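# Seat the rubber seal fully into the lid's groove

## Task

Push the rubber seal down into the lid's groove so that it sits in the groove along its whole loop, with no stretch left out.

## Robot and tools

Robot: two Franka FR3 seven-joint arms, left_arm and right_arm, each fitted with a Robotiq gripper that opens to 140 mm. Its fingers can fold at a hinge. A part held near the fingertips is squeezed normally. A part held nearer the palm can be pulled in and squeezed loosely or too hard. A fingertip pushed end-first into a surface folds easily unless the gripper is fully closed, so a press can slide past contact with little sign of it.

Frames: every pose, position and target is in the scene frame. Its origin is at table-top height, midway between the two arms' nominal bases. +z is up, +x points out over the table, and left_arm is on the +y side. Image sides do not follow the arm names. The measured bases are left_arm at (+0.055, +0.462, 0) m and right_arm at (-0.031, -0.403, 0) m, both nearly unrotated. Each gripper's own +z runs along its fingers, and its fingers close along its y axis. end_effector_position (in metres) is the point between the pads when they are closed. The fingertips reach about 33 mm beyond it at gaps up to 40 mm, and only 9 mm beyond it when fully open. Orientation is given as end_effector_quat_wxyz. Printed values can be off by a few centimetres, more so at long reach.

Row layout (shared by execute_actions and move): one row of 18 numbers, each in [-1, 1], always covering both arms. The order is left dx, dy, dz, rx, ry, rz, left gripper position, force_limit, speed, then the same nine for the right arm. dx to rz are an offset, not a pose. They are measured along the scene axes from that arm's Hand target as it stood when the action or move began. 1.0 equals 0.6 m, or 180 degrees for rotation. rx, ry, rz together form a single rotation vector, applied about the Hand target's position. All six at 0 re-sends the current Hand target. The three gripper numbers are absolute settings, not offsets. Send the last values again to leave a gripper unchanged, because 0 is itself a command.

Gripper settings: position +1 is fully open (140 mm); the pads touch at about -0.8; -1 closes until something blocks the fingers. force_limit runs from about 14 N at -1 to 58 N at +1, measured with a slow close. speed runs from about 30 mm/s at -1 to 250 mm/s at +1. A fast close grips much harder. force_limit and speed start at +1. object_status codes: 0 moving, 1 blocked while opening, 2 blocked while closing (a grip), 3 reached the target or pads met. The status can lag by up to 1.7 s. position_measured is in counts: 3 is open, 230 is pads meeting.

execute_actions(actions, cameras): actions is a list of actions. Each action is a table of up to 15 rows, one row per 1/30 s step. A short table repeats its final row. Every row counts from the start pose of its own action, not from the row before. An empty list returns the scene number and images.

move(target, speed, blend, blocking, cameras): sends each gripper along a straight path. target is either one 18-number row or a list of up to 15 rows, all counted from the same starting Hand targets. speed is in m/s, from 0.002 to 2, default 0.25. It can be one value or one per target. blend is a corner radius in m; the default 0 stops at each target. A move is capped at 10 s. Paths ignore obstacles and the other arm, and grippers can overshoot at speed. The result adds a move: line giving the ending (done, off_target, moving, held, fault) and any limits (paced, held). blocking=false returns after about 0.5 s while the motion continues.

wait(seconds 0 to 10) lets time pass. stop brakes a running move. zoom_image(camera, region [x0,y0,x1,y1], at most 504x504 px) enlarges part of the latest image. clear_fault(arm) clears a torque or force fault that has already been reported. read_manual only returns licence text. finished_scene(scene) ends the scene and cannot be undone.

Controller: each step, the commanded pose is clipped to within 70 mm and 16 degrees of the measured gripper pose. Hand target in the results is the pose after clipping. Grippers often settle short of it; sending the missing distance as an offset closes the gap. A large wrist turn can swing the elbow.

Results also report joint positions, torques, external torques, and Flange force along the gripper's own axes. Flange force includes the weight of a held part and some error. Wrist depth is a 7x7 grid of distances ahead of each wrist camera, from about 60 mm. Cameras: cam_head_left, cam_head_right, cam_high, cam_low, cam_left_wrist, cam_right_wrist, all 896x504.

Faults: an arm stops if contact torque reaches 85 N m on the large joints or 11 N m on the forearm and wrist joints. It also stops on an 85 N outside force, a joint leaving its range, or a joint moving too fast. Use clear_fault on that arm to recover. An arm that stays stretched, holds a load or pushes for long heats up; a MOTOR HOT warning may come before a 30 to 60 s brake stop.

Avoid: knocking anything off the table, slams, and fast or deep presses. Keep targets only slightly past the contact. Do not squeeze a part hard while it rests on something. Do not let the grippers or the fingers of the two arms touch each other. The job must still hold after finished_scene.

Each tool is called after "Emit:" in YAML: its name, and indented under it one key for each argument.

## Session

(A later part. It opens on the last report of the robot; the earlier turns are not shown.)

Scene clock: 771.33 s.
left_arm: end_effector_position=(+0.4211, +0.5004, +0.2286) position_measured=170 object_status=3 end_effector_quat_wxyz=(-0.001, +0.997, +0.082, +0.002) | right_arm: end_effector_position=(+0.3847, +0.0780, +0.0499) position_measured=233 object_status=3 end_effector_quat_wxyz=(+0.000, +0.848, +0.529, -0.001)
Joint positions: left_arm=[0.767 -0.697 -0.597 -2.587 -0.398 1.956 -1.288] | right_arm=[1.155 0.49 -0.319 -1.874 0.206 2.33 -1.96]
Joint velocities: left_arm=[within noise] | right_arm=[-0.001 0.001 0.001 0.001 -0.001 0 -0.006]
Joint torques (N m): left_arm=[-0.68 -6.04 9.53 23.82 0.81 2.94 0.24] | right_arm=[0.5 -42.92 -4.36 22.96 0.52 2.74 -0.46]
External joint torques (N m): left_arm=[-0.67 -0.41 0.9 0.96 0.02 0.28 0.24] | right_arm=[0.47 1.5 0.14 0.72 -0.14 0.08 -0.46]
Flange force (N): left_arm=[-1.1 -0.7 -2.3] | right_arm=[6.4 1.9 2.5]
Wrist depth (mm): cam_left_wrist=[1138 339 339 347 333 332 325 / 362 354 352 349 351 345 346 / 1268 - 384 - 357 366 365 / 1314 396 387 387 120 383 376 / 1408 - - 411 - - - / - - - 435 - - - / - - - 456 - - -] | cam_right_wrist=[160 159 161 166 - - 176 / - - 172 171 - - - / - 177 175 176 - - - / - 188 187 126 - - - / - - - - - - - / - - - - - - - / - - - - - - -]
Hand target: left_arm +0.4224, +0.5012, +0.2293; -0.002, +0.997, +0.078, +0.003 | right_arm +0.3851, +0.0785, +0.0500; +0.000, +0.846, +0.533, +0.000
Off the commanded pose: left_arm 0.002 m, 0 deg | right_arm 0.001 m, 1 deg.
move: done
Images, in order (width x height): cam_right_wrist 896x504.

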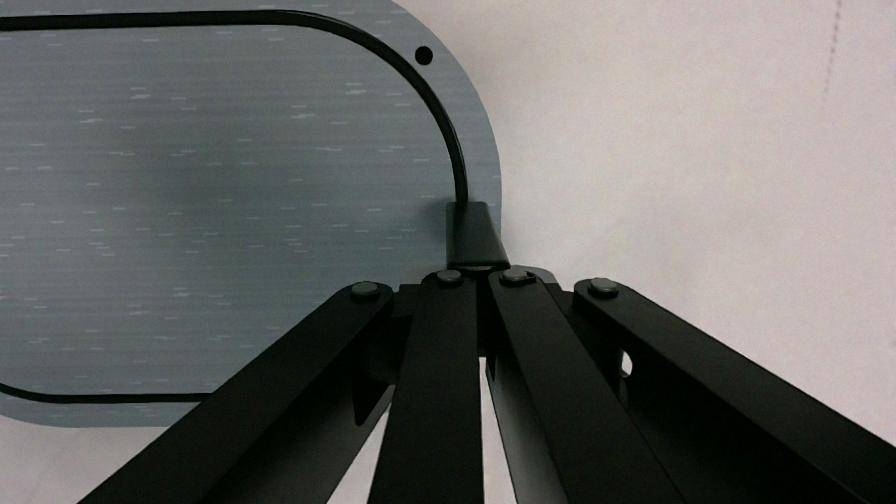

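Emit:
move:
  target:
    - [0,0,0,0,0,0,-0.324,-0.3,-0.2,-0.0023,-0.0028,-0.0278,0,0,0,-1,-1,-0.1]
    - [0,0,0,0,0,0,-0.324,-0.3,-0.2,0,0,-0.0092,0,0,0,-1,-1,-0.1]
    - [0,0,0,0,0,0,-0.324,-0.3,-0.2,-0.019,-0.036,-0.0092,0,0,-0.0556,-1,-1,-0.1]
    - [0,0,0,0,0,0,-0.324,-0.3,-0.2,-0.0213,-0.0388,-0.0278,0,0,-0.0556,-1,-1,-0.1]
    - [0,0,0,0,0,0,-0.324,-0.3,-0.2,-0.019,-0.036,-0.0092,0,0,-0.0556,-1,-1,-0.1]
    - [0,0,0,0,0,0,-0.324,-0.3,-0.2,-0.0448,-0.0613,-0.0092,0,0,-0.1667,-1,-1,-0.1]
  speed: [0.06,0.1,0.15,0.05,0.1,0.15]
  blend: [0,0.003,0.003,0,0.003,0]
  cameras: ["cam_right_wrist"]

Emit:
zoom_image:
  camera: "cam_right_wrist"
  region: [400, 60, 600, 280]

Scene clock: 777.80 s.
left_arm: end_effector_position=(+0.4211, +0.5004, +0.2286) position_measured=170 object_status=3 end_effector_quat_wxyz=(-0.001, +0.997, +0.082, +0.002) | right_arm: end_effector_position=(+0.3583, +0.0420, +0.0453) position_measured=233 object_status=3 end_effector_quat_wxyz=(+0.000, +0.953, +0.302, +0.000)
Joint positions: left_arm=[0.767 -0.697 -0.597 -2.587 -0.398 1.956 -1.288] | right_arm=[1.351 0.414 -0.511 -2.055 0.295 2.399 -1.529]
Joint velocities: left_arm=[within noise] | right_arm=[0.001 -0.001 0.001 -0.001 0 0 0.007]
Joint torques (N m): left_arm=[-0.67 -6.03 9.52 23.84 0.81 2.95 0.22] | right_arm=[1.43 -37.22 -6.87 20.74 0.9 2.9 0.24]
External joint torques (N m): left_arm=[-0.63 -0.38 0.92 0.94 0.02 0.29 0.22] | right_arm=[1.51 1.43 -0.57 -0.39 0.31 0.23 0.24]
Flange force (N): left_arm=[-0.9 -0.8 -2.2] | right_arm=[-0.6 -2.1 1.9]
Wrist depth (mm): cam_left_wrist=[345 339 338 336 335 333 328 / 361 353 357 354 351 348 343 / 386 364 360 367 367 358 370 / 1307 391 - 379 131 392 384 / - - - 416 - - 390 / - - - 431 - - - / - - - 462 - - -] | cam_right_wrist=[156 157 157 - 171 169 - / - 163 - - - - - / - 174 - - - - - / - - - 112 196 - - / - - - - - - - / - - - - - - - / - - - - - - -]
Hand target: left_arm +0.4224, +0.5012, +0.2293; -0.002, +0.997, +0.078, +0.003 | right_arm +0.3582, +0.0417, +0.0445; +0.000, +0.955, +0.296, +0.000
Off the commanded pose: left_arm 0.002 m, 0 deg | right_arm 0.001 m, 1 deg.
move: done
Images, in order (width x height): cam_right_wrist 896x504.

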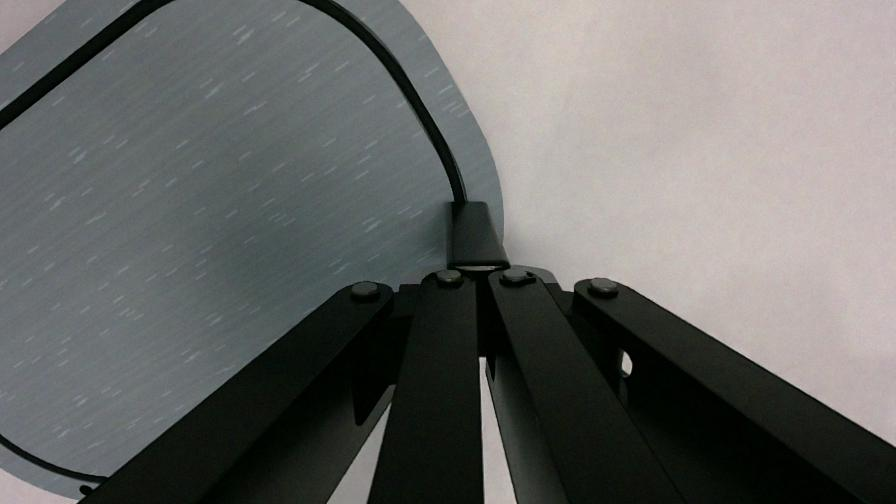

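Scaled by 2.291 from the camera's 896x504 image, which has a finer 1280x720 frame.

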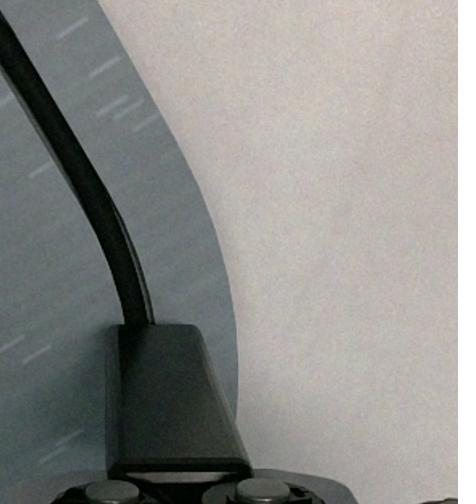

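Emit:
move:
  target:
    - [0,0,0,0,0,0,-0.324,-0.3,-0.2,-0.0024,-0.0028,-0.0187,0,0,0,-1,-1,-0.1]
    - [0,0,0,0,0,0,-0.324,-0.3,-0.2,0,0,0,0,0,0,-1,-1,-0.1]
    - [0,0,0,0,0,0,-0.324,-0.3,-0.2,-0.0327,-0.015,0,0,0,-0.1111,-1,-1,-0.1]
    - [0,0,0,0,0,0,-0.324,-0.3,-0.2,-0.035,-0.0178,-0.0187,0,0,-0.1111,-1,-1,-0.1]
    - [0,0,0,0,0,0,-0.324,-0.3,-0.2,-0.0327,-0.015,0,0,0,-0.1111,-1,-1,-0.1]
    - [0,0,0,0,0,0,-0.324,-0.3,-0.2,-0.0688,-0.0178,0,0,0,-0.2222,-1,-1,-0.1]
  speed: [0.05,0.1,0.2,0.05,0.1,0.2]
  blend: [0,0.003,0.003,0,0.003,0]
  cameras: ["cam_right_wrist"]

Emit:
zoom_image:
  camera: "cam_right_wrist"
  region: [400, 60, 600, 280]

Scene clock: 783.70 s.
left_arm: end_effector_position=(+0.4211, +0.5004, +0.2286) position_measured=170 object_status=3 end_effector_quat_wxyz=(-0.001, +0.997, +0.082, +0.002) | right_arm: end_effector_position=(+0.3178, +0.0321, +0.0455) position_measured=233 object_status=3 end_effector_quat_wxyz=(-0.001, +0.999, -0.042, +0.001)
Joint positions: left_arm=[0.767 -0.697 -0.597 -2.587 -0.398 1.956 -1.288] | right_arm=[1.693 0.4 -0.8 -2.179 0.436 2.421 -0.889]
Joint velocities: left_arm=[within noise] | right_arm=[0.001 0.001 0 0 -0.001 0 0.005]
Joint torques (N m): left_arm=[-0.68 -6.03 9.57 23.85 0.81 2.95 0.21] | right_arm=[1.41 -29.89 -9.39 19.97 0.84 2.43 0.13]
External joint torques (N m): left_arm=[-0.66 -0.44 0.96 1.06 0.02 0.31 0.21] | right_arm=[1.43 1.5 -0.52 -0.19 0.31 -0.24 0.13]
Flange force (N): left_arm=[-0.9 -0.7 -2.5] | right_arm=[-1.4 -1.7 0.3]
Wrist depth (mm): cam_left_wrist=[1185 - 340 335 - 331 - / - - 352 355 351 355 - / 384 375 - - 370 361 - / 1314 - 387 147 120 - - / 1416 - - 401 - - 387 / - - - 433 - - - / - - - 453 - - -] | cam_right_wrist=[- 157 160 - - - - / - - 164 - - 176 - / - - - 168 188 - - / - - - 115 119 197 - / - - - - - - - / - - - - - - - / - - - - - - -]
Hand target: left_arm +0.4224, +0.5012, +0.2293; -0.002, +0.997, +0.078, +0.003 | right_arm +0.3169, +0.0310, +0.0445; +0.000, +0.999, -0.048, +0.000
Off the commanded pose: left_arm 0.002 m, 0 deg | right_arm 0.002 m, 1 deg.
move: done
Images, in order (width x height): cam_right_wrist 896x504.

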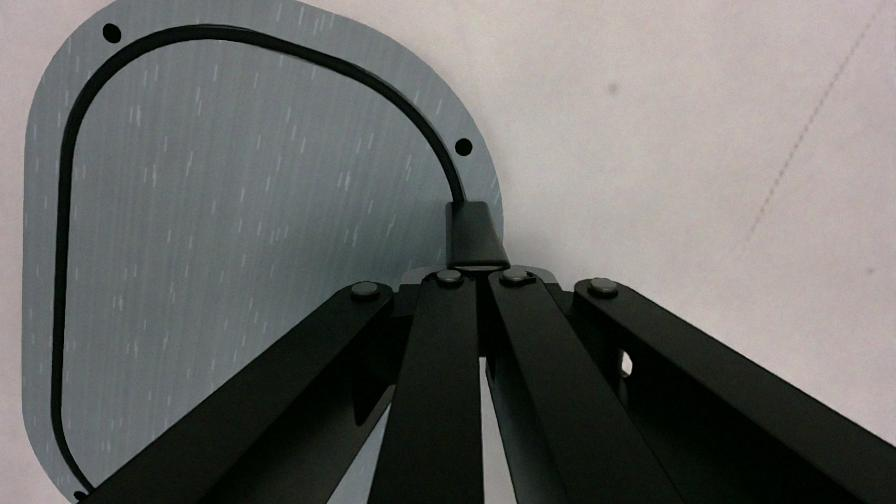

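Scaled by 2.291 from the camera's 896x504 image, which has a finer 1280x720 frame.

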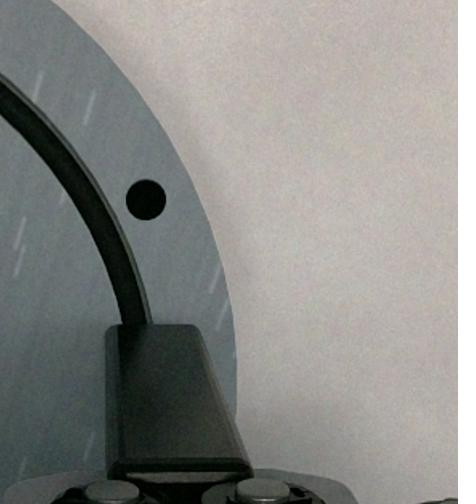

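Emit:
move:
  target:
    - [0,0,0,0,0,0,-0.324,-0.3,-0.2,-0.0023,-0.0028,-0.0187,0,0,0,-1,-1,-0.1]
    - [0,0,0,0,0,0,-0.324,-0.3,-0.2,0,0,0,0,0,0,-1,-1,-0.1]
    - [0,0,0,0,0,0,-0.324,-0.3,-0.2,-0.0393,0.0118,0,0,0,-0.1111,-1,-1,-0.1]
    - [0,0,0,0,0,0,-0.324,-0.3,-0.2,-0.0415,0.009,-0.0187,0,0,-0.1111,-1,-1,-0.1]
    - [0,0,0,0,0,0,-0.324,-0.3,-0.2,-0.0393,0.0118,0,0,0,-0.1111,-1,-1,-0.1]
    - [0,0,0,0,0,0,-0.324,-0.3,-0.2,-0.0693,0.0263,0,0,0,-0.1111,-1,-1,-0.1]
  speed: [0.05,0.1,0.2,0.05,0.1,0.2]
  blend: [0,0.003,0.003,0,0.003,0]
  cameras: ["cam_right_wrist"]

Emit:
zoom_image:
  camera: "cam_right_wrist"
  region: [400, 60, 600, 280]

Scene clock: 788.23 s.
left_arm: end_effector_position=(+0.4211, +0.5004, +0.2286) position_measured=170 object_status=3 end_effector_quat_wxyz=(-0.001, +0.997, +0.082, +0.002) | right_arm: end_effector_position=(+0.2759, +0.0483, +0.0454) position_measured=233 object_status=3 end_effector_quat_wxyz=(-0.002, +0.976, -0.216, +0.000)
Joint positions: left_arm=[0.767 -0.697 -0.597 -2.587 -0.398 1.956 -1.288] | right_arm=[1.928 0.435 -0.955 -2.214 0.538 2.406 -0.532]
Joint velocities: left_arm=[within noise] | right_arm=[0.002 0 -0.001 0 0 0 0.006]
Joint torques (N m): left_arm=[-0.71 -6.04 9.57 23.82 0.79 2.96 0.22] | right_arm=[1.46 -26.51 -11.31 19.1 0.4 2.38 0.21]
External joint torques (N m): left_arm=[-0.69 -0.38 0.94 0.95 0.01 0.3 0.22] | right_arm=[1.57 1.34 -0.4 -0.4 -0.12 -0.27 0.21]
Flange force (N): left_arm=[-1.1 -0.7 -2.2] | right_arm=[-3.3 2.1 -2.5]
Wrist depth (mm): cam_left_wrist=[348 338 338 334 337 332 324 / - 357 351 352 358 348 343 / 384 - - - - 365 366 / 1281 399 - 386 120 384 - / 1448 - - - - - 387 / - - - - - - - / - - - 451 - - -] | cam_right_wrist=[- - - - - - - / - - - 163 - - - / - 175 - 174 - - - / - 184 - 118 - - - / 199 - - - - - - / - - - - - - - / - - - - - - -]
Hand target: left_arm +0.4224, +0.5012, +0.2293; -0.002, +0.997, +0.078, +0.003 | right_arm +0.2754, +0.0468, +0.0445; +0.000, +0.975, -0.221, +0.000
Off the commanded pose: left_arm 0.002 m, 0 deg | right_arm 0.002 m, 1 deg.
move: done
Images, in order (width x height): cam_right_wrist 896x504.

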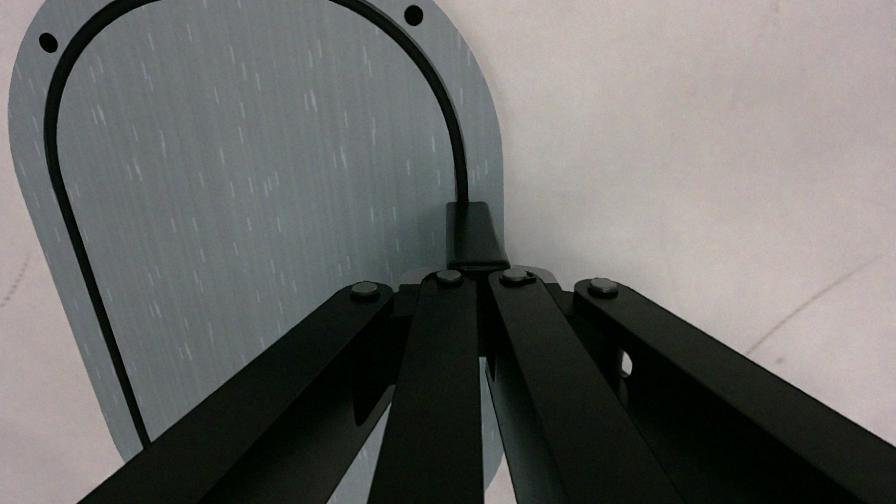

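Scaled by 2.291 from the camera's 896x504 image, which has a finer 1280x720 frame.

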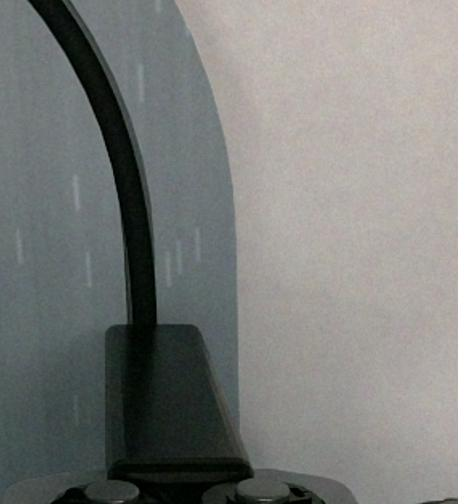

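Emit:
zoom_image:
  camera: "cam_right_wrist"
  region: [400, 20, 490, 120]

Emit:
zoom_image:
  camera: "cam_right_wrist"
  region: [420, 110, 500, 210]

Scaled by 5.040 from the camera's 896x504 image, which has a finer 1280x720 frame.

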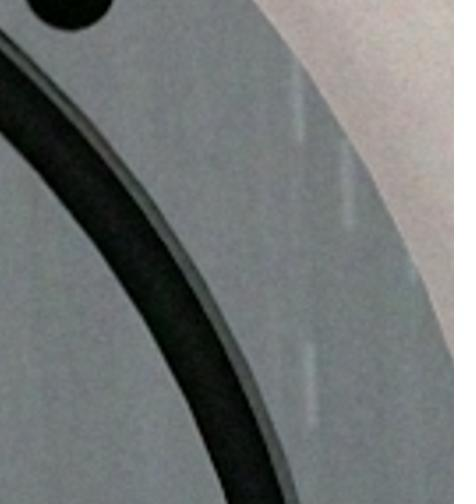

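Scaled by 5.040 from the camera's 896x504 image, which has a finer 1280x720 frame.

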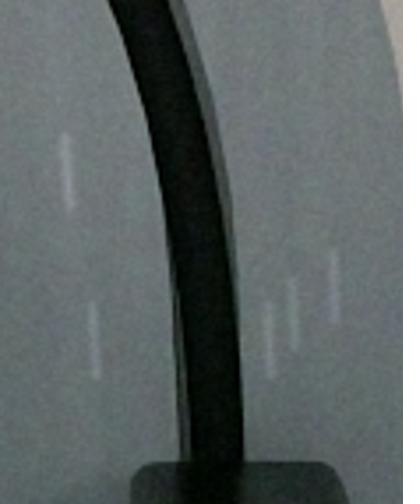

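Emit:
move:
  target:
    - [0,0,0,0,0,0,-0.324,-0.3,-0.2,-0.002,-0.003,-0.0187,0,0,0,-1,-1,-0.1]
    - [0,0,0,0,0,0,-0.324,-0.3,-0.2,0,0,0,0,0,0,-1,-1,-0.1]
    - [0,0,0,0,0,0,-0.324,-0.3,-0.2,-0.0302,0.0143,0,0,0,0,-1,-1,-0.1]
    - [0,0,0,0,0,0,-0.324,-0.3,-0.2,-0.0322,0.0113,-0.0187,0,0,0,-1,-1,-0.1]
    - [0,0,0,0,0,0,-0.324,-0.3,-0.2,-0.0302,0.0143,0,0,0,0,-1,-1,-0.1]
    - [0,0,0,0,0,0,-0.324,-0.3,-0.2,-0.0603,0.0287,0,0,0,0,-1,-1,-0.1]
  speed: [0.05,0.1,0.2,0.05,0.1,0.2]
  blend: [0,0.003,0.003,0,0.003,0]
  cameras: ["cam_right_wrist"]

Emit:
zoom_image:
  camera: "cam_right_wrist"
  region: [400, 60, 600, 280]

Scene clock: 793.10 s.
left_arm: end_effector_position=(+0.4211, +0.5004, +0.2286) position_measured=170 object_status=3 end_effector_quat_wxyz=(-0.001, +0.997, +0.082, +0.002) | right_arm: end_effector_position=(+0.2396, +0.0655, +0.0454) position_measured=233 object_status=3 end_effector_quat_wxyz=(-0.002, +0.976, -0.216, +0.000)
Joint positions: left_arm=[0.767 -0.697 -0.597 -2.587 -0.398 1.956 -1.288] | right_arm=[2.029 0.432 -0.979 -2.23 0.547 2.409 -0.465]
Joint velocities: left_arm=[within noise] | right_arm=[0 0.001 0.001 0.001 -0.001 0.001 0.005]
Joint torques (N m): left_arm=[-0.72 -6.01 9.49 23.88 0.82 2.96 0.22] | right_arm=[1.46 -25.66 -11.37 19.05 0.4 2.39 0.24]
External joint torques (N m): left_arm=[-0.82 -0.44 0.79 1.1 0.02 0.31 0.22] | right_arm=[1.36 1.33 -0.54 -0.41 -0.12 -0.26 0.24]
Flange force (N): left_arm=[-0.8 -0.3 -2.3] | right_arm=[-2.9 2.4 -2.7]
Wrist depth (mm): cam_left_wrist=[1071 342 337 331 334 339 333 / 366 - 352 354 351 351 346 / 1243 - 374 372 - - 355 / - - 383 147 120 386 381 / 1377 - - - - - - / - - - 416 - - - / - - - 456 - - -] | cam_right_wrist=[- 155 155 157 - - - / - - 168 164 - - 172 / - - 173 171 - - 187 / 184 - - 115 - - 191 / 197 - - - - - - / - - - - - - - / - - - - - - -]
Hand target: left_arm +0.4224, +0.5012, +0.2293; -0.002, +0.997, +0.078, +0.003 | right_arm +0.2392, +0.0640, +0.0445; +0.000, +0.975, -0.221, +0.000
Off the commanded pose: left_arm 0.002 m, 0 deg | right_arm 0.002 m, 1 deg.
move: done
Images, in order (width x height): cam_right_wrist 896x504.

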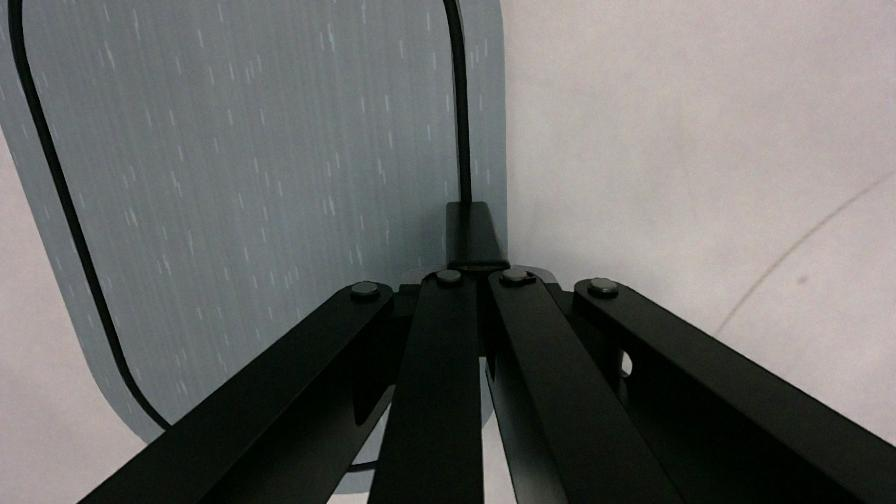

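Scaled by 2.291 from the camera's 896x504 image, which has a finer 1280x720 frame.

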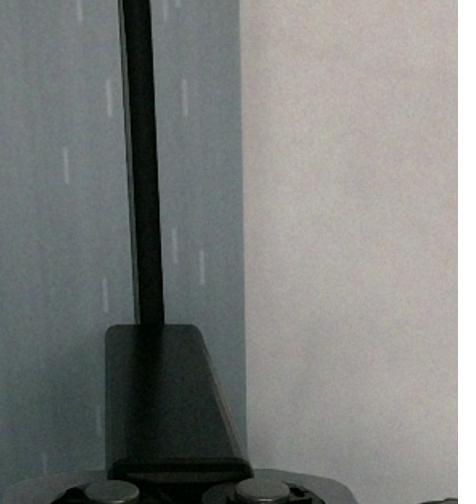

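Emit:
move:
  target:
    - [0,0,0,0,0,0,-0.324,-0.3,-0.2,-0.0018,-0.0032,-0.0187,0,0,0,-1,-1,-0.1]
    - [0,0,0,0,0,0,-0.324,-0.3,-0.2,0,0,0,0,0,0,-1,-1,-0.1]
    - [0,0,0,0,0,0,-0.324,-0.3,-0.2,-0.0302,0.0143,0,0,0,0,-1,-1,-0.1]
    - [0,0,0,0,0,0,-0.324,-0.3,-0.2,-0.032,0.0111,-0.0187,0,0,0,-1,-1,-0.1]
    - [0,0,0,0,0,0,-0.324,-0.3,-0.2,-0.0302,0.0143,0,0,0,0,-1,-1,-0.1]
    - [0,0,0,0,0,0,-0.324,-0.3,-0.2,-0.0603,0.0287,0,0,0,0,-1,-1,-0.1]
  speed: [0.05,0.1,0.2,0.05,0.1,0.2]
  blend: [0,0.003,0.003,0,0.003,0]
  cameras: ["cam_right_wrist"]

Emit:
zoom_image:
  camera: "cam_right_wrist"
  region: [400, 60, 600, 280]

Scene clock: 796.60 s.
left_arm: end_effector_position=(+0.4211, +0.5004, +0.2286) position_measured=170 object_status=3 end_effector_quat_wxyz=(-0.001, +0.997, +0.082, +0.002) | right_arm: end_effector_position=(+0.2032, +0.0817, +0.0447) position_measured=233 object_status=3 end_effector_quat_wxyz=(-0.001, +0.976, -0.216, +0.000)
Joint positions: left_arm=[0.767 -0.697 -0.597 -2.587 -0.398 1.956 -1.288] | right_arm=[2.122 0.437 -0.997 -2.237 0.559 2.407 -0.399]
Joint velocities: left_arm=[within noise] | right_arm=[0.001 -0.001 0 0 0 0 0.007]
Joint torques (N m): left_arm=[-0.7 -6.06 9.52 23.84 0.82 2.95 0.24] | right_arm=[1.45 -25.2 -11.55 19.67 0.39 2.37 0.19]
External joint torques (N m): left_arm=[-0.71 -0.5 0.9 1.04 0.04 0.3 0.24] | right_arm=[1.42 1.33 -0.43 0.35 -0.13 -0.27 0.19]
Flange force (N): left_arm=[-1.2 -0.6 -2.5] | right_arm=[-2.7 -0.1 -2.7]
Wrist depth (mm): cam_left_wrist=[- 338 338 331 334 333 336 / 364 - - - - 348 348 / 375 377 369 374 378 361 366 / - 396 - 147 131 380 385 / - - - 413 - - 387 / - - - 425 - - - / - - - 452 - - -] | cam_right_wrist=[- 156 - 154 - - - / - 163 - 162 - - - / 170 - - 169 - - - / - 181 - 118 - 191 - / - - - - - - - / - - - - - - - / - - - - - - -]
Hand target: left_arm +0.4224, +0.5012, +0.2293; -0.002, +0.997, +0.078, +0.003 | right_arm +0.2030, +0.0812, +0.0445; +0.000, +0.975, -0.221, +0.000
Off the commanded pose: left_arm 0.002 m, 0 deg | right_arm 0.001 m, 1 deg.
move: done
Images, in order (width x height): cam_right_wrist 896x504.

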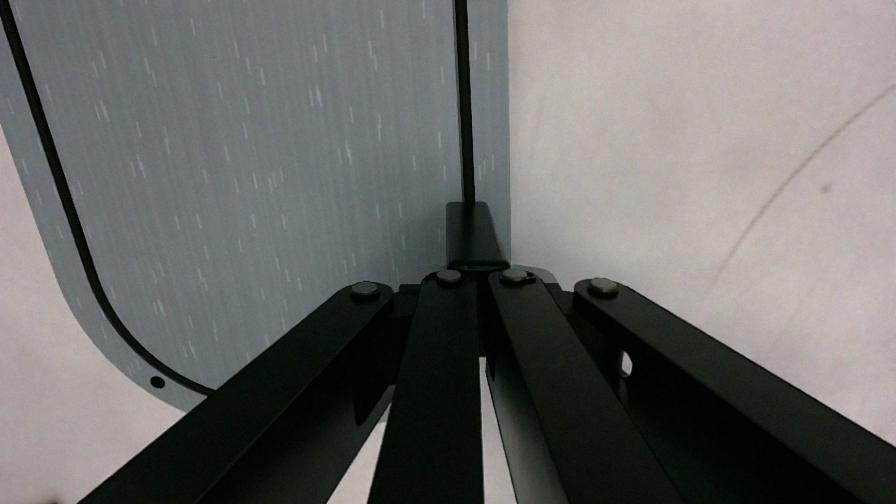

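Scaled by 2.291 from the camera's 896x504 image, which has a finer 1280x720 frame.

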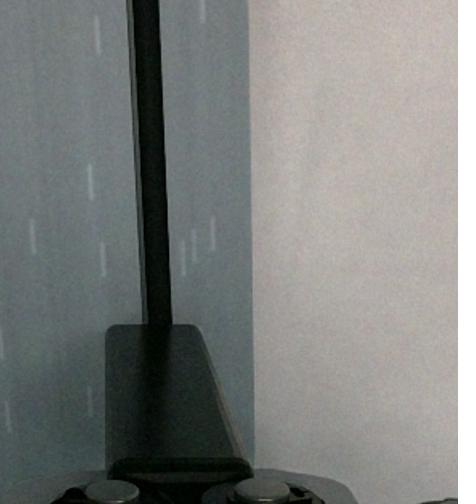

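Emit:
move:
  target:
    - [0,0,0,0,0,0,-0.324,-0.3,-0.2,-0.0017,-0.0033,-0.0187,0,0,0,-1,-1,-0.1]
    - [0,0,0,0,0,0,-0.324,-0.3,-0.2,0,0,0,0,0,0,-1,-1,-0.1]
    - [0,0,0,0,0,0,-0.324,-0.3,-0.2,-0.03,0.0143,0,0,0,0,-1,-1,-0.1]
    - [0,0,0,0,0,0,-0.324,-0.3,-0.2,-0.0317,0.011,-0.0187,0,0,0,-1,-1,-0.1]
    - [0,0,0,0,0,0,-0.324,-0.3,-0.2,-0.03,0.0143,0,0,0,0,-1,-1,-0.1]
    - [0,0,0,0,0,0,-0.324,-0.3,-0.2,-0.0595,0.0353,0,0,0,-0.1111,-1,-1,-0.1]
  speed: [0.05,0.1,0.2,0.05,0.1,0.2]
  blend: [0,0.003,0.003,0,0.003,0]
  cameras: ["cam_right_wrist"]

Emit:
zoom_image:
  camera: "cam_right_wrist"
  region: [400, 60, 600, 280]

Scene clock: 801.57 s.
left_arm: end_effector_position=(+0.4211, +0.5004, +0.2286) position_measured=170 object_status=3 end_effector_quat_wxyz=(-0.001, +0.997, +0.082, +0.002) | right_arm: end_effector_position=(+0.1678, +0.1020, +0.0443) position_measured=233 object_status=3 end_effector_quat_wxyz=(+0.000, +0.924, -0.382, +0.001)
Joint positions: left_arm=[0.767 -0.697 -0.597 -2.587 -0.398 1.956 -1.288] | right_arm=[2.292 0.546 -1.105 -2.205 0.699 2.339 -0.064]
Joint velocities: left_arm=[within noise] | right_arm=[-0.001 0.001 0.001 0 0.001 0 0.007]
Joint torques (N m): left_arm=[-0.7 -6 9.59 23.85 0.8 2.94 0.27] | right_arm=[1.41 -24.65 -14.96 19.05 0.84 2.35 0.17]
External joint torques (N m): left_arm=[-0.65 -0.34 1.02 0.95 0.02 0.28 0.27] | right_arm=[1.36 1.35 -0.3 0.63 0.3 -0.26 0.17]
Flange force (N): left_arm=[-1.0 -1.0 -2.3] | right_arm=[-2.9 0.1 -1.5]
Wrist depth (mm): cam_left_wrist=[- 338 338 325 - 333 332 / 361 355 354 357 351 347 345 / 1185 376 365 369 364 363 - / 404 408 388 387 131 376 - / 1400 - - - - - - / - - - - - - - / - - - 451 - - -] | cam_right_wrist=[- 155 158 155 - - - / - - - 163 173 173 - / - 171 - 168 - 182 - / 181 - - 115 - - - / - - - - - - - / - - - - - - - / - - - - - - -]
Hand target: left_arm +0.4224, +0.5012, +0.2293; -0.002, +0.997, +0.078, +0.003 | right_arm +0.1673, +0.1024, +0.0445; +0.000, +0.922, -0.387, +0.000
Off the commanded pose: left_arm 0.002 m, 0 deg | right_arm 0.001 m, 1 deg.
move: done
Images, in order (width x height): cam_right_wrist 896x504.

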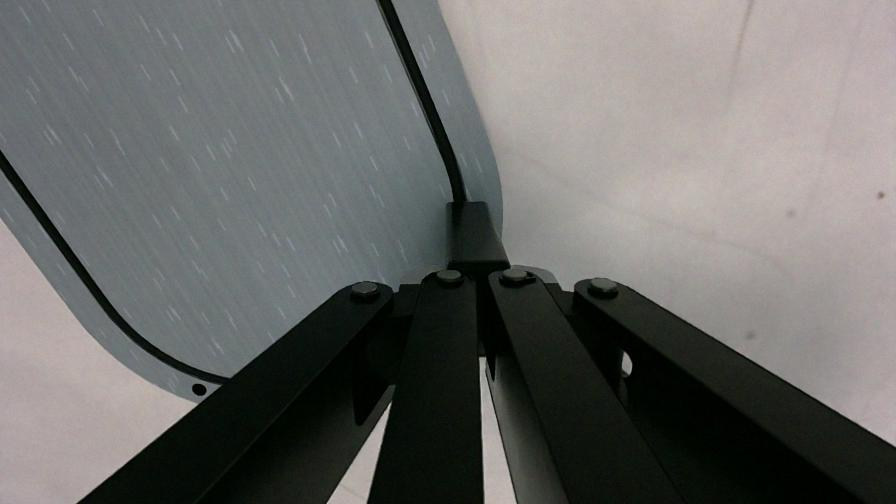

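Scaled by 2.291 from the camera's 896x504 image, which has a finer 1280x720 frame.

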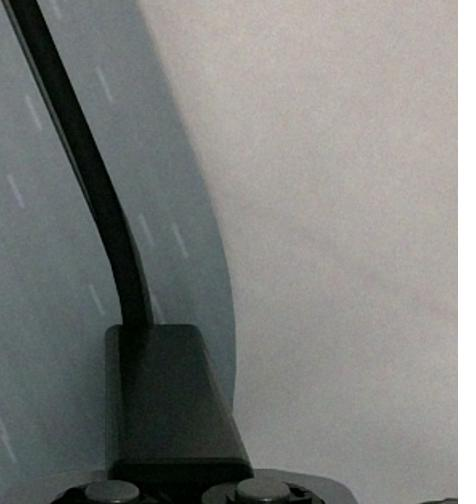

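Emit:
move:
  target:
    - [0,0,0,0,0,0,-0.324,-0.3,-0.2,-0.0013,-0.0033,-0.0187,0,0,0,-1,-1,-0.1]
    - [0,0,0,0,0,0,-0.324,-0.3,-0.2,0,0,0,0,0,0,-1,-1,-0.1]
    - [0,0,0,0,0,0,-0.324,-0.3,-0.2,-0.0205,0.0298,0,0,0,-0.1111,-1,-1,-0.1]
    - [0,0,0,0,0,0,-0.324,-0.3,-0.2,-0.0218,0.0265,-0.0187,0,0,-0.1111,-1,-1,-0.1]
    - [0,0,0,0,0,0,-0.324,-0.3,-0.2,-0.0205,0.0298,0,0,0,-0.1111,-1,-1,-0.1]
    - [0,0,0,0,0,0,-0.324,-0.3,-0.2,-0.0295,0.0648,0,0,0,-0.2222,-1,-1,-0.1]
  speed: [0.05,0.1,0.2,0.05,0.1,0.2]
  blend: [0,0.003,0.003,0,0.003,0]
  cameras: ["cam_right_wrist"]

Emit:
zoom_image:
  camera: "cam_right_wrist"
  region: [360, 0, 580, 240]

Scene clock: 807.97 s.
left_arm: end_effector_position=(+0.4211, +0.5004, +0.2286) position_measured=170 object_status=3 end_effector_quat_wxyz=(-0.001, +0.997, +0.082, +0.002) | right_arm: end_effector_position=(+0.1505, +0.1406, +0.0442) position_measured=233 object_status=3 end_effector_quat_wxyz=(+0.000, +0.737, -0.676, +0.001)
Joint positions: left_arm=[0.767 -0.697 -0.597 -2.587 -0.398 1.956 -1.288] | right_arm=[2.379 0.796 -1.214 -2.066 0.93 2.156 0.57]
Joint velocities: left_arm=[within noise] | right_arm=[0 0 -0.001 0 0.001 0 0.007]
Joint torques (N m): left_arm=[-0.71 -6.05 9.57 23.82 0.81 2.95 0.25] | right_arm=[1.22 -28.01 -21.4 16.5 0.79 2.27 0.14]
External joint torques (N m): left_arm=[-0.75 -0.4 0.89 0.99 0.02 0.29 0.25] | right_arm=[1.27 1.12 0.34 0.62 0.16 -0.27 0.14]
Flange force (N): left_arm=[-1.0 -0.6 -2.3] | right_arm=[-2.2 1.8 0.0]
Wrist depth (mm): cam_left_wrist=[1164 - - 339 - 333 338 / 364 360 358 351 - - 348 / 381 - 375 369 365 362 361 / 1327 384 - - 131 384 378 / 418 - - 410 - - 388 / - - - - - - - / - - - 448 - - -] | cam_right_wrist=[- 154 154 - - - - / - - 159 163 - - - / - - - 168 - - - / - - - 112 - - - / 194 191 - - - - - / - - - - - - - / - - - - - - -]
Hand target: left_arm +0.4224, +0.5012, +0.2293; -0.002, +0.997, +0.078, +0.003 | right_arm +0.1496, +0.1413, +0.0445; +0.000, +0.734, -0.679, +0.000
Off the commanded pose: left_arm 0.002 m, 0 deg | right_arm 0.001 m, 1 deg.
move: done
Images, in order (width x height): cam_right_wrist 896x504.

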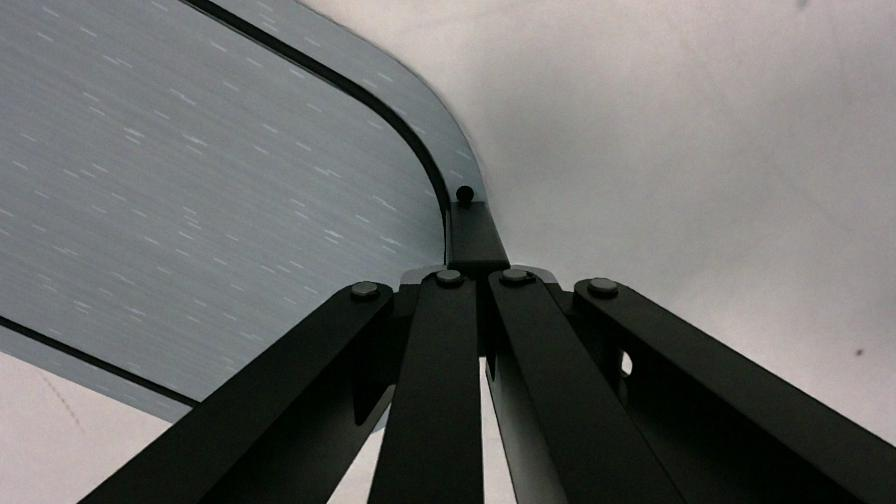

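Scaled by 2.100 from the camera's 896x504 image, which has a finer 1280x720 frame.

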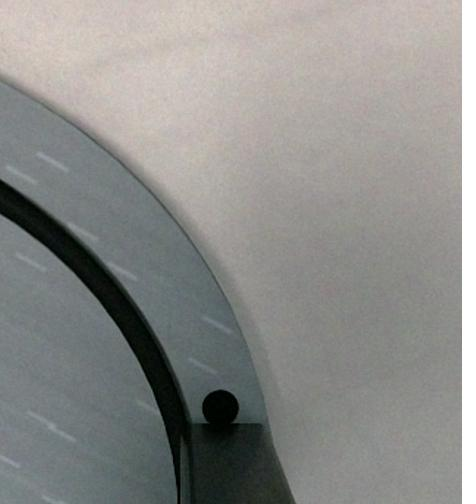

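Emit:
move:
  target:
    - [0,0,0,0,0,0,-0.324,-0.3,-0.2,0.0108,0.0008,0,0,0,0,-1,-1,-0.1]
    - [0,0,0,0,0,0,-0.324,-0.3,-0.2,0.0097,-0.0027,-0.0187,0,0,0,-1,-1,-0.1]
    - [0,0,0,0,0,0,-0.324,-0.3,-0.2,0.0108,0.0008,0,0,0,0,-1,-1,-0.1]
    - [0,0,0,0,0,0,-0.324,-0.3,-0.2,0.014,0.0332,0,0,0,-0.1111,-1,-1,-0.1]
  speed: [0.1,0.05,0.1,0.2]
  blend: [0.003,0,0.003,0]
  cameras: ["cam_right_wrist"]

Emit:
zoom_image:
  camera: "cam_right_wrist"
  region: [360, 0, 580, 240]

Scene clock: 813.33 s.
left_arm: end_effector_position=(+0.4211, +0.5004, +0.2286) position_measured=170 object_status=3 end_effector_quat_wxyz=(-0.001, +0.997, +0.082, +0.002) | right_arm: end_effector_position=(+0.1582, +0.1608, +0.0443) position_measured=233 object_status=3 end_effector_quat_wxyz=(+0.001, -0.609, +0.793, -0.001)
Joint positions: left_arm=[0.767 -0.697 -0.597 -2.587 -0.398 1.956 -1.288] | right_arm=[2.35 0.907 -1.242 -1.975 1.009 2.068 0.895]
Joint velocities: left_arm=[within noise] | right_arm=[0.001 0.001 0.001 0.001 0 0.001 0.006]
Joint torques (N m): left_arm=[-0.7 -6.05 9.56 23.87 0.81 2.95 0.22] | right_arm=[0.96 -30.53 -23.93 15.14 0.77 2.24 0.13]
External joint torques (N m): left_arm=[-0.74 -0.45 0.88 1 0.02 0.29 0.22] | right_arm=[0.9 1.06 0.44 0.54 0.1 -0.27 0.13]
Flange force (N): left_arm=[-1.1 -0.5 -2.3] | right_arm=[-2.0 1.6 0.7]
Wrist depth (mm): cam_left_wrist=[347 336 333 337 334 333 330 / 1143 361 349 345 350 346 345 / 384 - - 370 363 366 359 / 1300 - 388 - 119 - 378 / 1393 - - - - - - / - - - 436 - - - / - - - 444 - - -] | cam_right_wrist=[150 150 153 - - - - / - 161 159 164 171 - - / - - 169 169 - 178 179 / - 178 178 142 189 - - / - 190 - - - 203 - / - - - - - - - / - - - - - - -]
Hand target: left_arm +0.4224, +0.5012, +0.2293; -0.002, +0.997, +0.078, +0.003 | right_arm +0.1580, +0.1612, +0.0445; +0.000, -0.605, +0.796, +0.000
Off the commanded pose: left_arm 0.002 m, 0 deg | right_arm 0.001 m, 1 deg.
move: done
Images, in order (width x height): cam_right_wrist 896x504.

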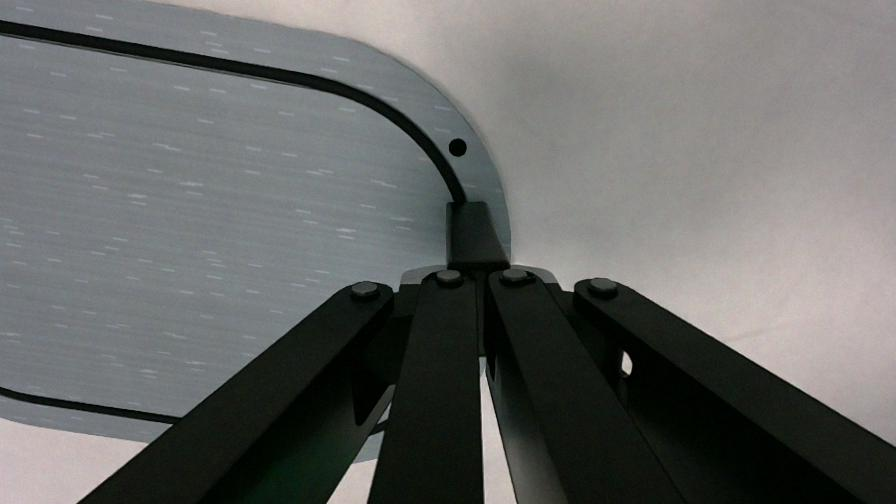

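Scaled by 2.100 from the camera's 896x504 image, which has a finer 1280x720 frame.

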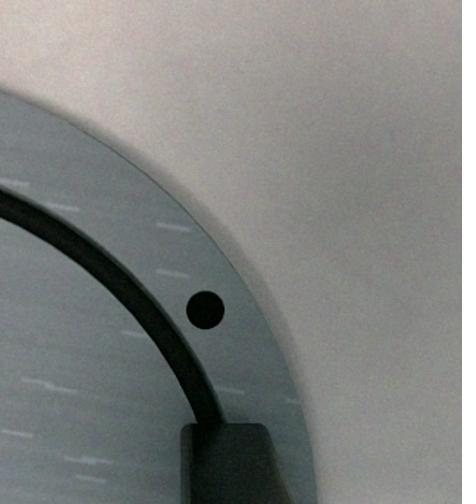

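Emit:
move:
  target:
    - [0,0,0,0,0,0,-0.324,-0.3,-0.2,-0.0012,-0.0035,-0.0187,0,0,0,-1,-1,-0.1]
    - [0,0,0,0,0,0,-0.324,-0.3,-0.2,0,0,0,0,0,0,-1,-1,-0.1]
    - [0,0,0,0,0,0,-0.324,-0.3,-0.2,0.0155,0.0368,0,0,0,-0.0556,-1,-1,-0.1]
    - [0,0,0,0,0,0,-0.324,-0.3,-0.2,0.0143,0.0333,-0.0187,0,0,-0.0556,-1,-1,-0.1]
    - [0,0,0,0,0,0,-0.324,-0.3,-0.2,0.0155,0.0368,0,0,0,-0.0556,-1,-1,-0.1]
    - [0,0,0,0,0,0,-0.324,-0.3,-0.2,0.0328,0.0745,0,0,0,-0.1111,-1,-1,-0.1]
  speed: [0.05,0.1,0.2,0.05,0.1,0.2]
  blend: [0,0.003,0.003,0,0.003,0]
  cameras: ["cam_right_wrist"]

Emit:
zoom_image:
  camera: "cam_right_wrist"
  region: [360, 0, 580, 240]

Scene clock: 828.07 s.
left_arm: end_effector_position=(+0.4211, +0.5004, +0.2286) position_measured=170 object_status=3 end_effector_quat_wxyz=(-0.001, +0.997, +0.082, +0.002) | right_arm: end_effector_position=(+0.1774, +0.2058, +0.0445) position_measured=233 object_status=3 end_effector_quat_wxyz=(+0.001, -0.462, +0.887, -0.001)
Joint positions: left_arm=[0.767 -0.697 -0.597 -2.587 -0.398 1.956 -1.288] | right_arm=[2.231 1.036 -1.237 -1.77 1.068 1.959 1.262]
Joint velocities: left_arm=[within noise] | right_arm=[0.003 0 -0.001 0.001 -0.001 0.001 0.006]
Joint torques (N m): left_arm=[-0.7 -6.03 9.57 23.82 0.81 2.95 0.23] | right_arm=[0.52 -36.09 -25.86 13.84 0.72 2.21 0.23]
External joint torques (N m): left_arm=[-0.69 -0.29 0.92 0.88 0.02 0.27 0.23] | right_arm=[0.48 1.2 0.71 0.53 -0.01 -0.27 0.23]
Flange force (N): left_arm=[-0.9 -0.8 -2.0] | right_arm=[-3.3 2.1 1.6]
Wrist depth (mm): cam_left_wrist=[1123 339 337 334 - 333 332 / 361 362 - - 346 346 347 / 1274 - 373 367 365 365 364 / 408 396 387 378 131 - 378 / 1456 - - 414 - - 391 / - - - - - - - / - - - 449 - - -] | cam_right_wrist=[149 152 152 - - 162 - / - 161 - - - - 171 / - - - 167 - - - / - - - 112 190 195 - / - - 89 - - 199 - / - - - - - - 211 / - - - - - - -]
Hand target: left_arm +0.4224, +0.5012, +0.2293; -0.002, +0.997, +0.078, +0.003 | right_arm +0.1777, +0.2059, +0.0445; +0.000, -0.458, +0.889, +0.000
Off the commanded pose: left_arm 0.002 m, 0 deg | right_arm 0.000 m, 1 deg.
move: done
Images, in order (width x height): cam_right_wrist 896x504.

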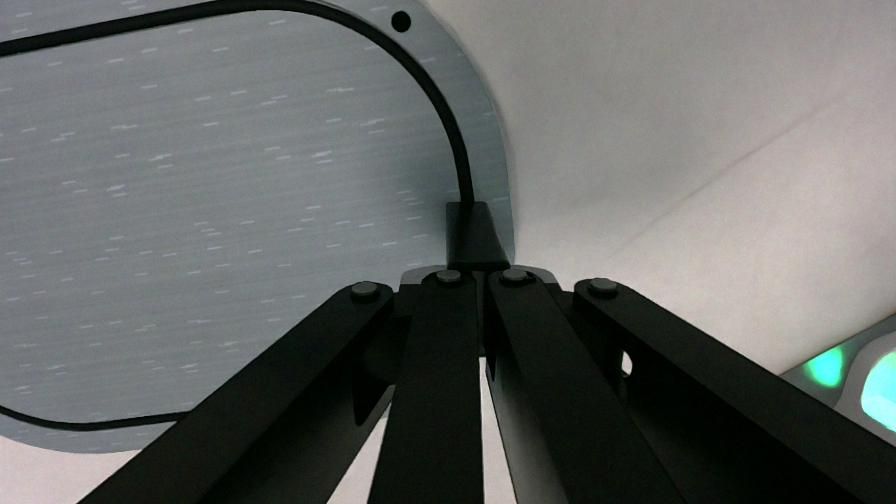

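Scaled by 2.100 from the camera's 896x504 image, which has a finer 1280x720 frame.

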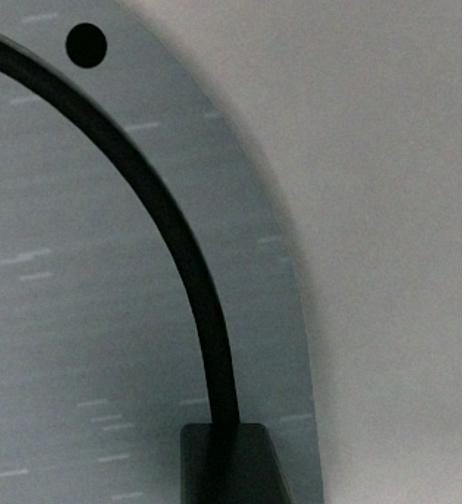

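Emit:
move:
  target:
    - [0,0,0,0,0,0,-0.324,-0.3,-0.2,-0.0012,-0.0035,-0.0187,0,0,0,-1,-1,-0.1]
    - [0,0,0,0,0,0,-0.324,-0.3,-0.2,0,0,0,0,0,0,-1,-1,-0.1]
    - [0,0,0,0,0,0,-0.324,-0.3,-0.2,0.023,0.0248,0,0,0,-0.1111,-1,-1,-0.1]
    - [0,0,0,0,0,0,-0.324,-0.3,-0.2,0.0218,0.0213,-0.0187,0,0,-0.1111,-1,-1,-0.1]
    - [0,0,0,0,0,0,-0.324,-0.3,-0.2,0.023,0.0248,0,0,0,-0.1111,-1,-1,-0.1]
    - [0,0,0,0,0,0,-0.324,-0.3,-0.2,0.023,0.0248,0.09,0,0,-0.1111,-1,-1,-0.1]
  speed: [0.05,0.1,0.2,0.05,0.1,0.2]
  blend: [0,0.003,0.003,0,0.003,0]
  cameras: ["cam_right_wrist"]

Emit:
zoom_image:
  camera: "cam_right_wrist"
  region: [320, 0, 580, 240]

Scene clock: 834.03 s.
left_arm: end_effector_position=(+0.4211, +0.5004, +0.2286) position_measured=170 object_status=3 end_effector_quat_wxyz=(-0.001, +0.997, +0.082, +0.002) | right_arm: end_effector_position=(+0.1920, +0.2220, +0.0989) position_measured=233 object_status=3 end_effector_quat_wxyz=(+0.000, -0.299, +0.954, +0.003)
Joint positions: left_arm=[0.767 -0.697 -0.597 -2.587 -0.398 1.956 -1.288] | right_arm=[2.202 1.055 -1.338 -1.662 1.067 1.82 1.627]
Joint velocities: left_arm=[within noise] | right_arm=[0.002 0.001 0.001 0 0 -0.005 0.006]
Joint torques (N m): left_arm=[-0.7 -6.03 9.58 23.82 0.81 2.95 0.24] | right_arm=[1.4 -36.53 -26.55 13.2 0.28 2.23 0.26]
External joint torques (N m): left_arm=[-0.69 -0.41 0.95 0.98 0.02 0.3 0.24] | right_arm=[1.45 1.84 0.95 0.12 -0.54 -0.26 0.26]
Flange force (N): left_arm=[-1.1 -0.7 -2.3] | right_arm=[1.7 2.0 1.5]
Wrist depth (mm): cam_left_wrist=[347 - 345 334 334 334 329 / 361 - - 348 350 349 345 / 1255 370 365 368 364 363 - / 1320 394 - 385 131 380 382 / 1416 - - - - - 390 / - - - - - - - / - - - 458 - - -] | cam_right_wrist=[- 200 202 206 - - - / 211 - - - 227 - 227 / - - - - - - 223 / - - - 115 - - 232 / - 250 - - - - 256 / - - - - - - - / - - - - - - -]
Hand target: left_arm +0.4224, +0.5012, +0.2293; -0.002, +0.997, +0.078, +0.003 | right_arm +0.1915, +0.2208, +0.0985; +0.000, -0.296, +0.955, +0.000
Off the commanded pose: left_arm 0.002 m, 0 deg | right_arm 0.001 m, 0 deg.
move: done
Images, in order (width x height): cam_right_wrist 896x504.

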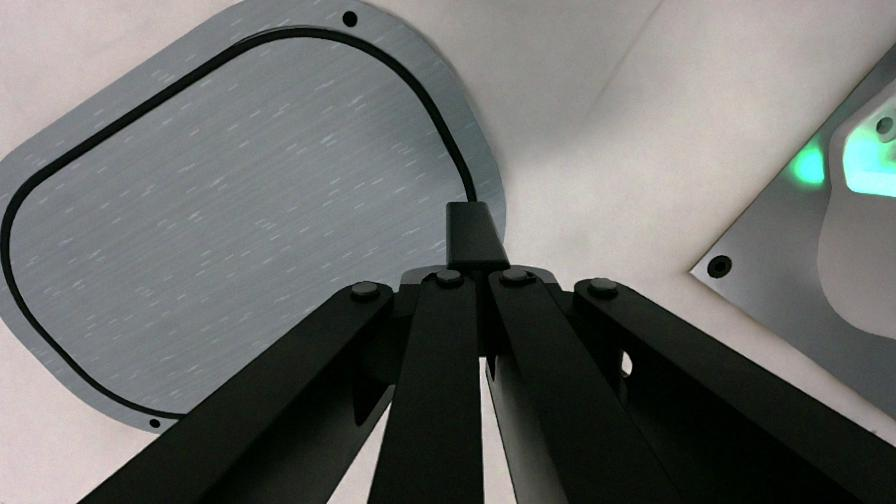

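Scaled by 1.938 from the camera's 896x504 image, which has a finer 1280x720 frame.

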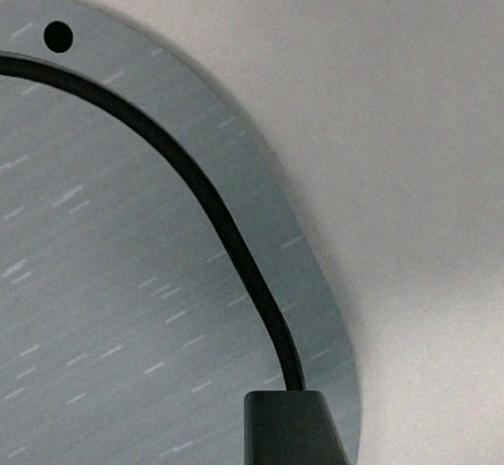

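Emit:
move:
  target:
    - [0,0,0,0,0,0,-0.324,-0.3,-0.2,0.0108,-0.098,0.1525,0,0,0.6667,-1,-1,-0.1]
  speed: 0.6
  cameras: ["cam_right_wrist"]

Emit:
zoom_image:
  camera: "cam_right_wrist"
  region: [300, 0, 460, 130]

Emit:
zoom_image:
  camera: "cam_right_wrist"
  region: [300, 120, 420, 260]

Emit:
zoom_image:
  camera: "cam_right_wrist"
  region: [450, 0, 640, 130]

Emit:
zoom_image:
  camera: "cam_right_wrist"
  region: [520, 120, 640, 260]

Scene clock: 839.80 s.
left_arm: end_effector_position=(+0.4211, +0.5004, +0.2286) position_measured=170 object_status=3 end_effector_quat_wxyz=(-0.001, +0.997, +0.082, +0.002) | right_arm: end_effector_position=(+0.1972, +0.1621, +0.1900) position_measured=233 object_status=3 end_effector_quat_wxyz=(+0.000, +0.974, -0.226, -0.001)
Joint positions: left_arm=[0.767 -0.697 -0.597 -2.587 -0.398 1.956 -1.288] | right_arm=[2.076 0.355 -0.983 -1.862 0.333 2.041 -0.15]
Joint velocities: left_arm=[within noise] | right_arm=[0 0 0.001 0 0 0 -0.006]
Joint torques (N m): left_arm=[-0.67 -6.04 9.56 23.86 0.82 2.95 0.24] | right_arm=[0.58 -29.44 -9.03 23.5 0.12 2.83 -0.52]
External joint torques (N m): left_arm=[-0.7 -0.44 0.89 1.04 0.03 0.3 0.24] | right_arm=[0.58 0.26 0.38 -0.01 -0.56 0.22 -0.52]
Flange force (N): left_arm=[-1.0 -0.6 -2.4] | right_arm=[0.0 1.4 0.4]
Wrist depth (mm): cam_left_wrist=[345 337 345 - - 334 331 / 1185 362 345 352 350 353 347 / 1281 373 - 369 370 370 360 / - - - - 131 384 390 / 1482 - - 416 - - 382 / - - - 433 - - - / - - - 444 - - -] | cam_right_wrist=[- - - - - - - / - - 302 - - 303 315 / - - - - - - - / 353 - - 115 - - - / - - - - - - - / - - - - - - - / - - - - - - -]
Hand target: left_arm +0.4224, +0.5012, +0.2293; -0.002, +0.997, +0.078, +0.003 | right_arm +0.1980, +0.1620, +0.1900; +0.000, +0.975, -0.221, +0.000
Off the commanded pose: left_arm 0.002 m, 0 deg | right_arm 0.001 m, 1 deg.
move: done; limits=paced
Images, in order (width x height): cam_right_wrist 896x504.

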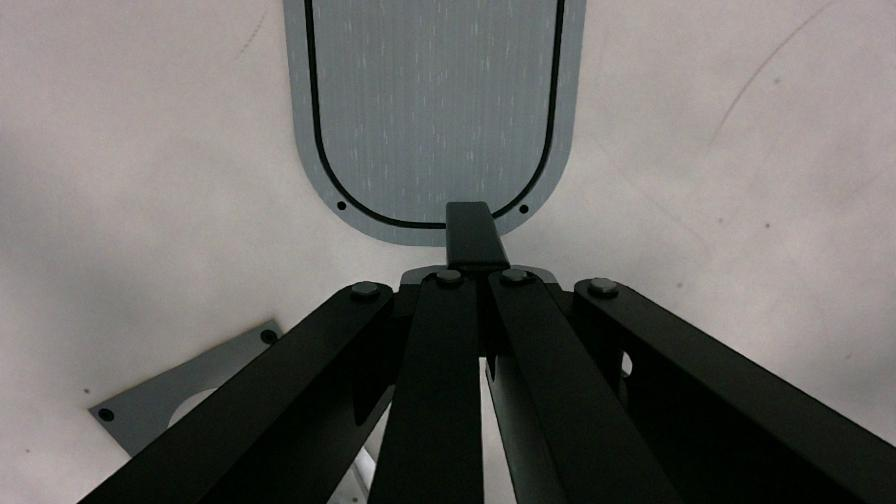

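Scaled by 3.150 from the camera's 896x504 image, which has a finer 1280x720 frame.

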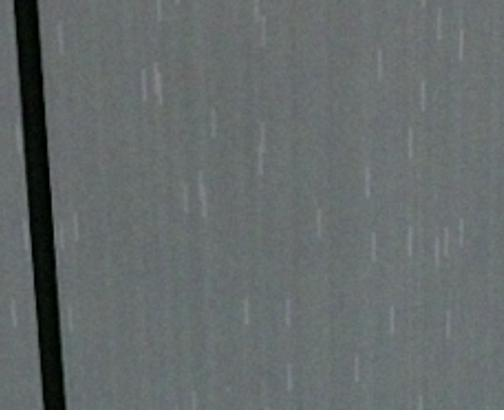

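Scaled by 3.600 from the camera's 896x504 image, which has a finer 1280x720 frame.

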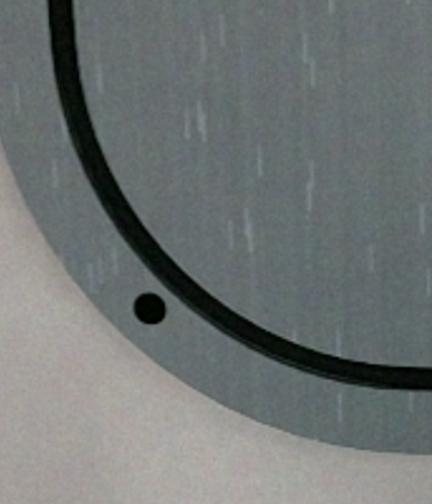

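Scaled by 2.653 from the camera's 896x504 image, which has a finer 1280x720 frame.

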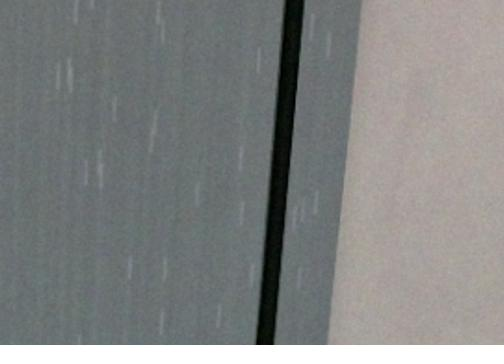

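Scaled by 3.600 from the camera's 896x504 image, which has a finer 1280x720 frame.

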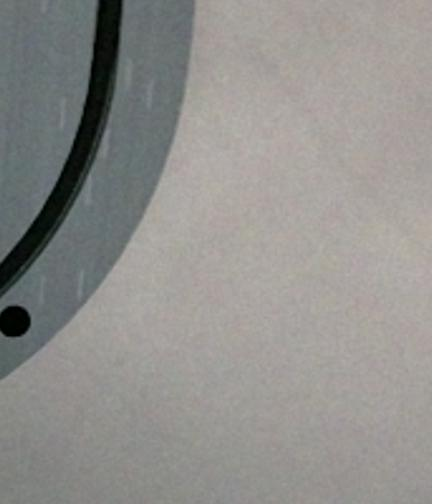

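Emit:
finished_scene:
  scene: 1

The scene is finished: the task was done.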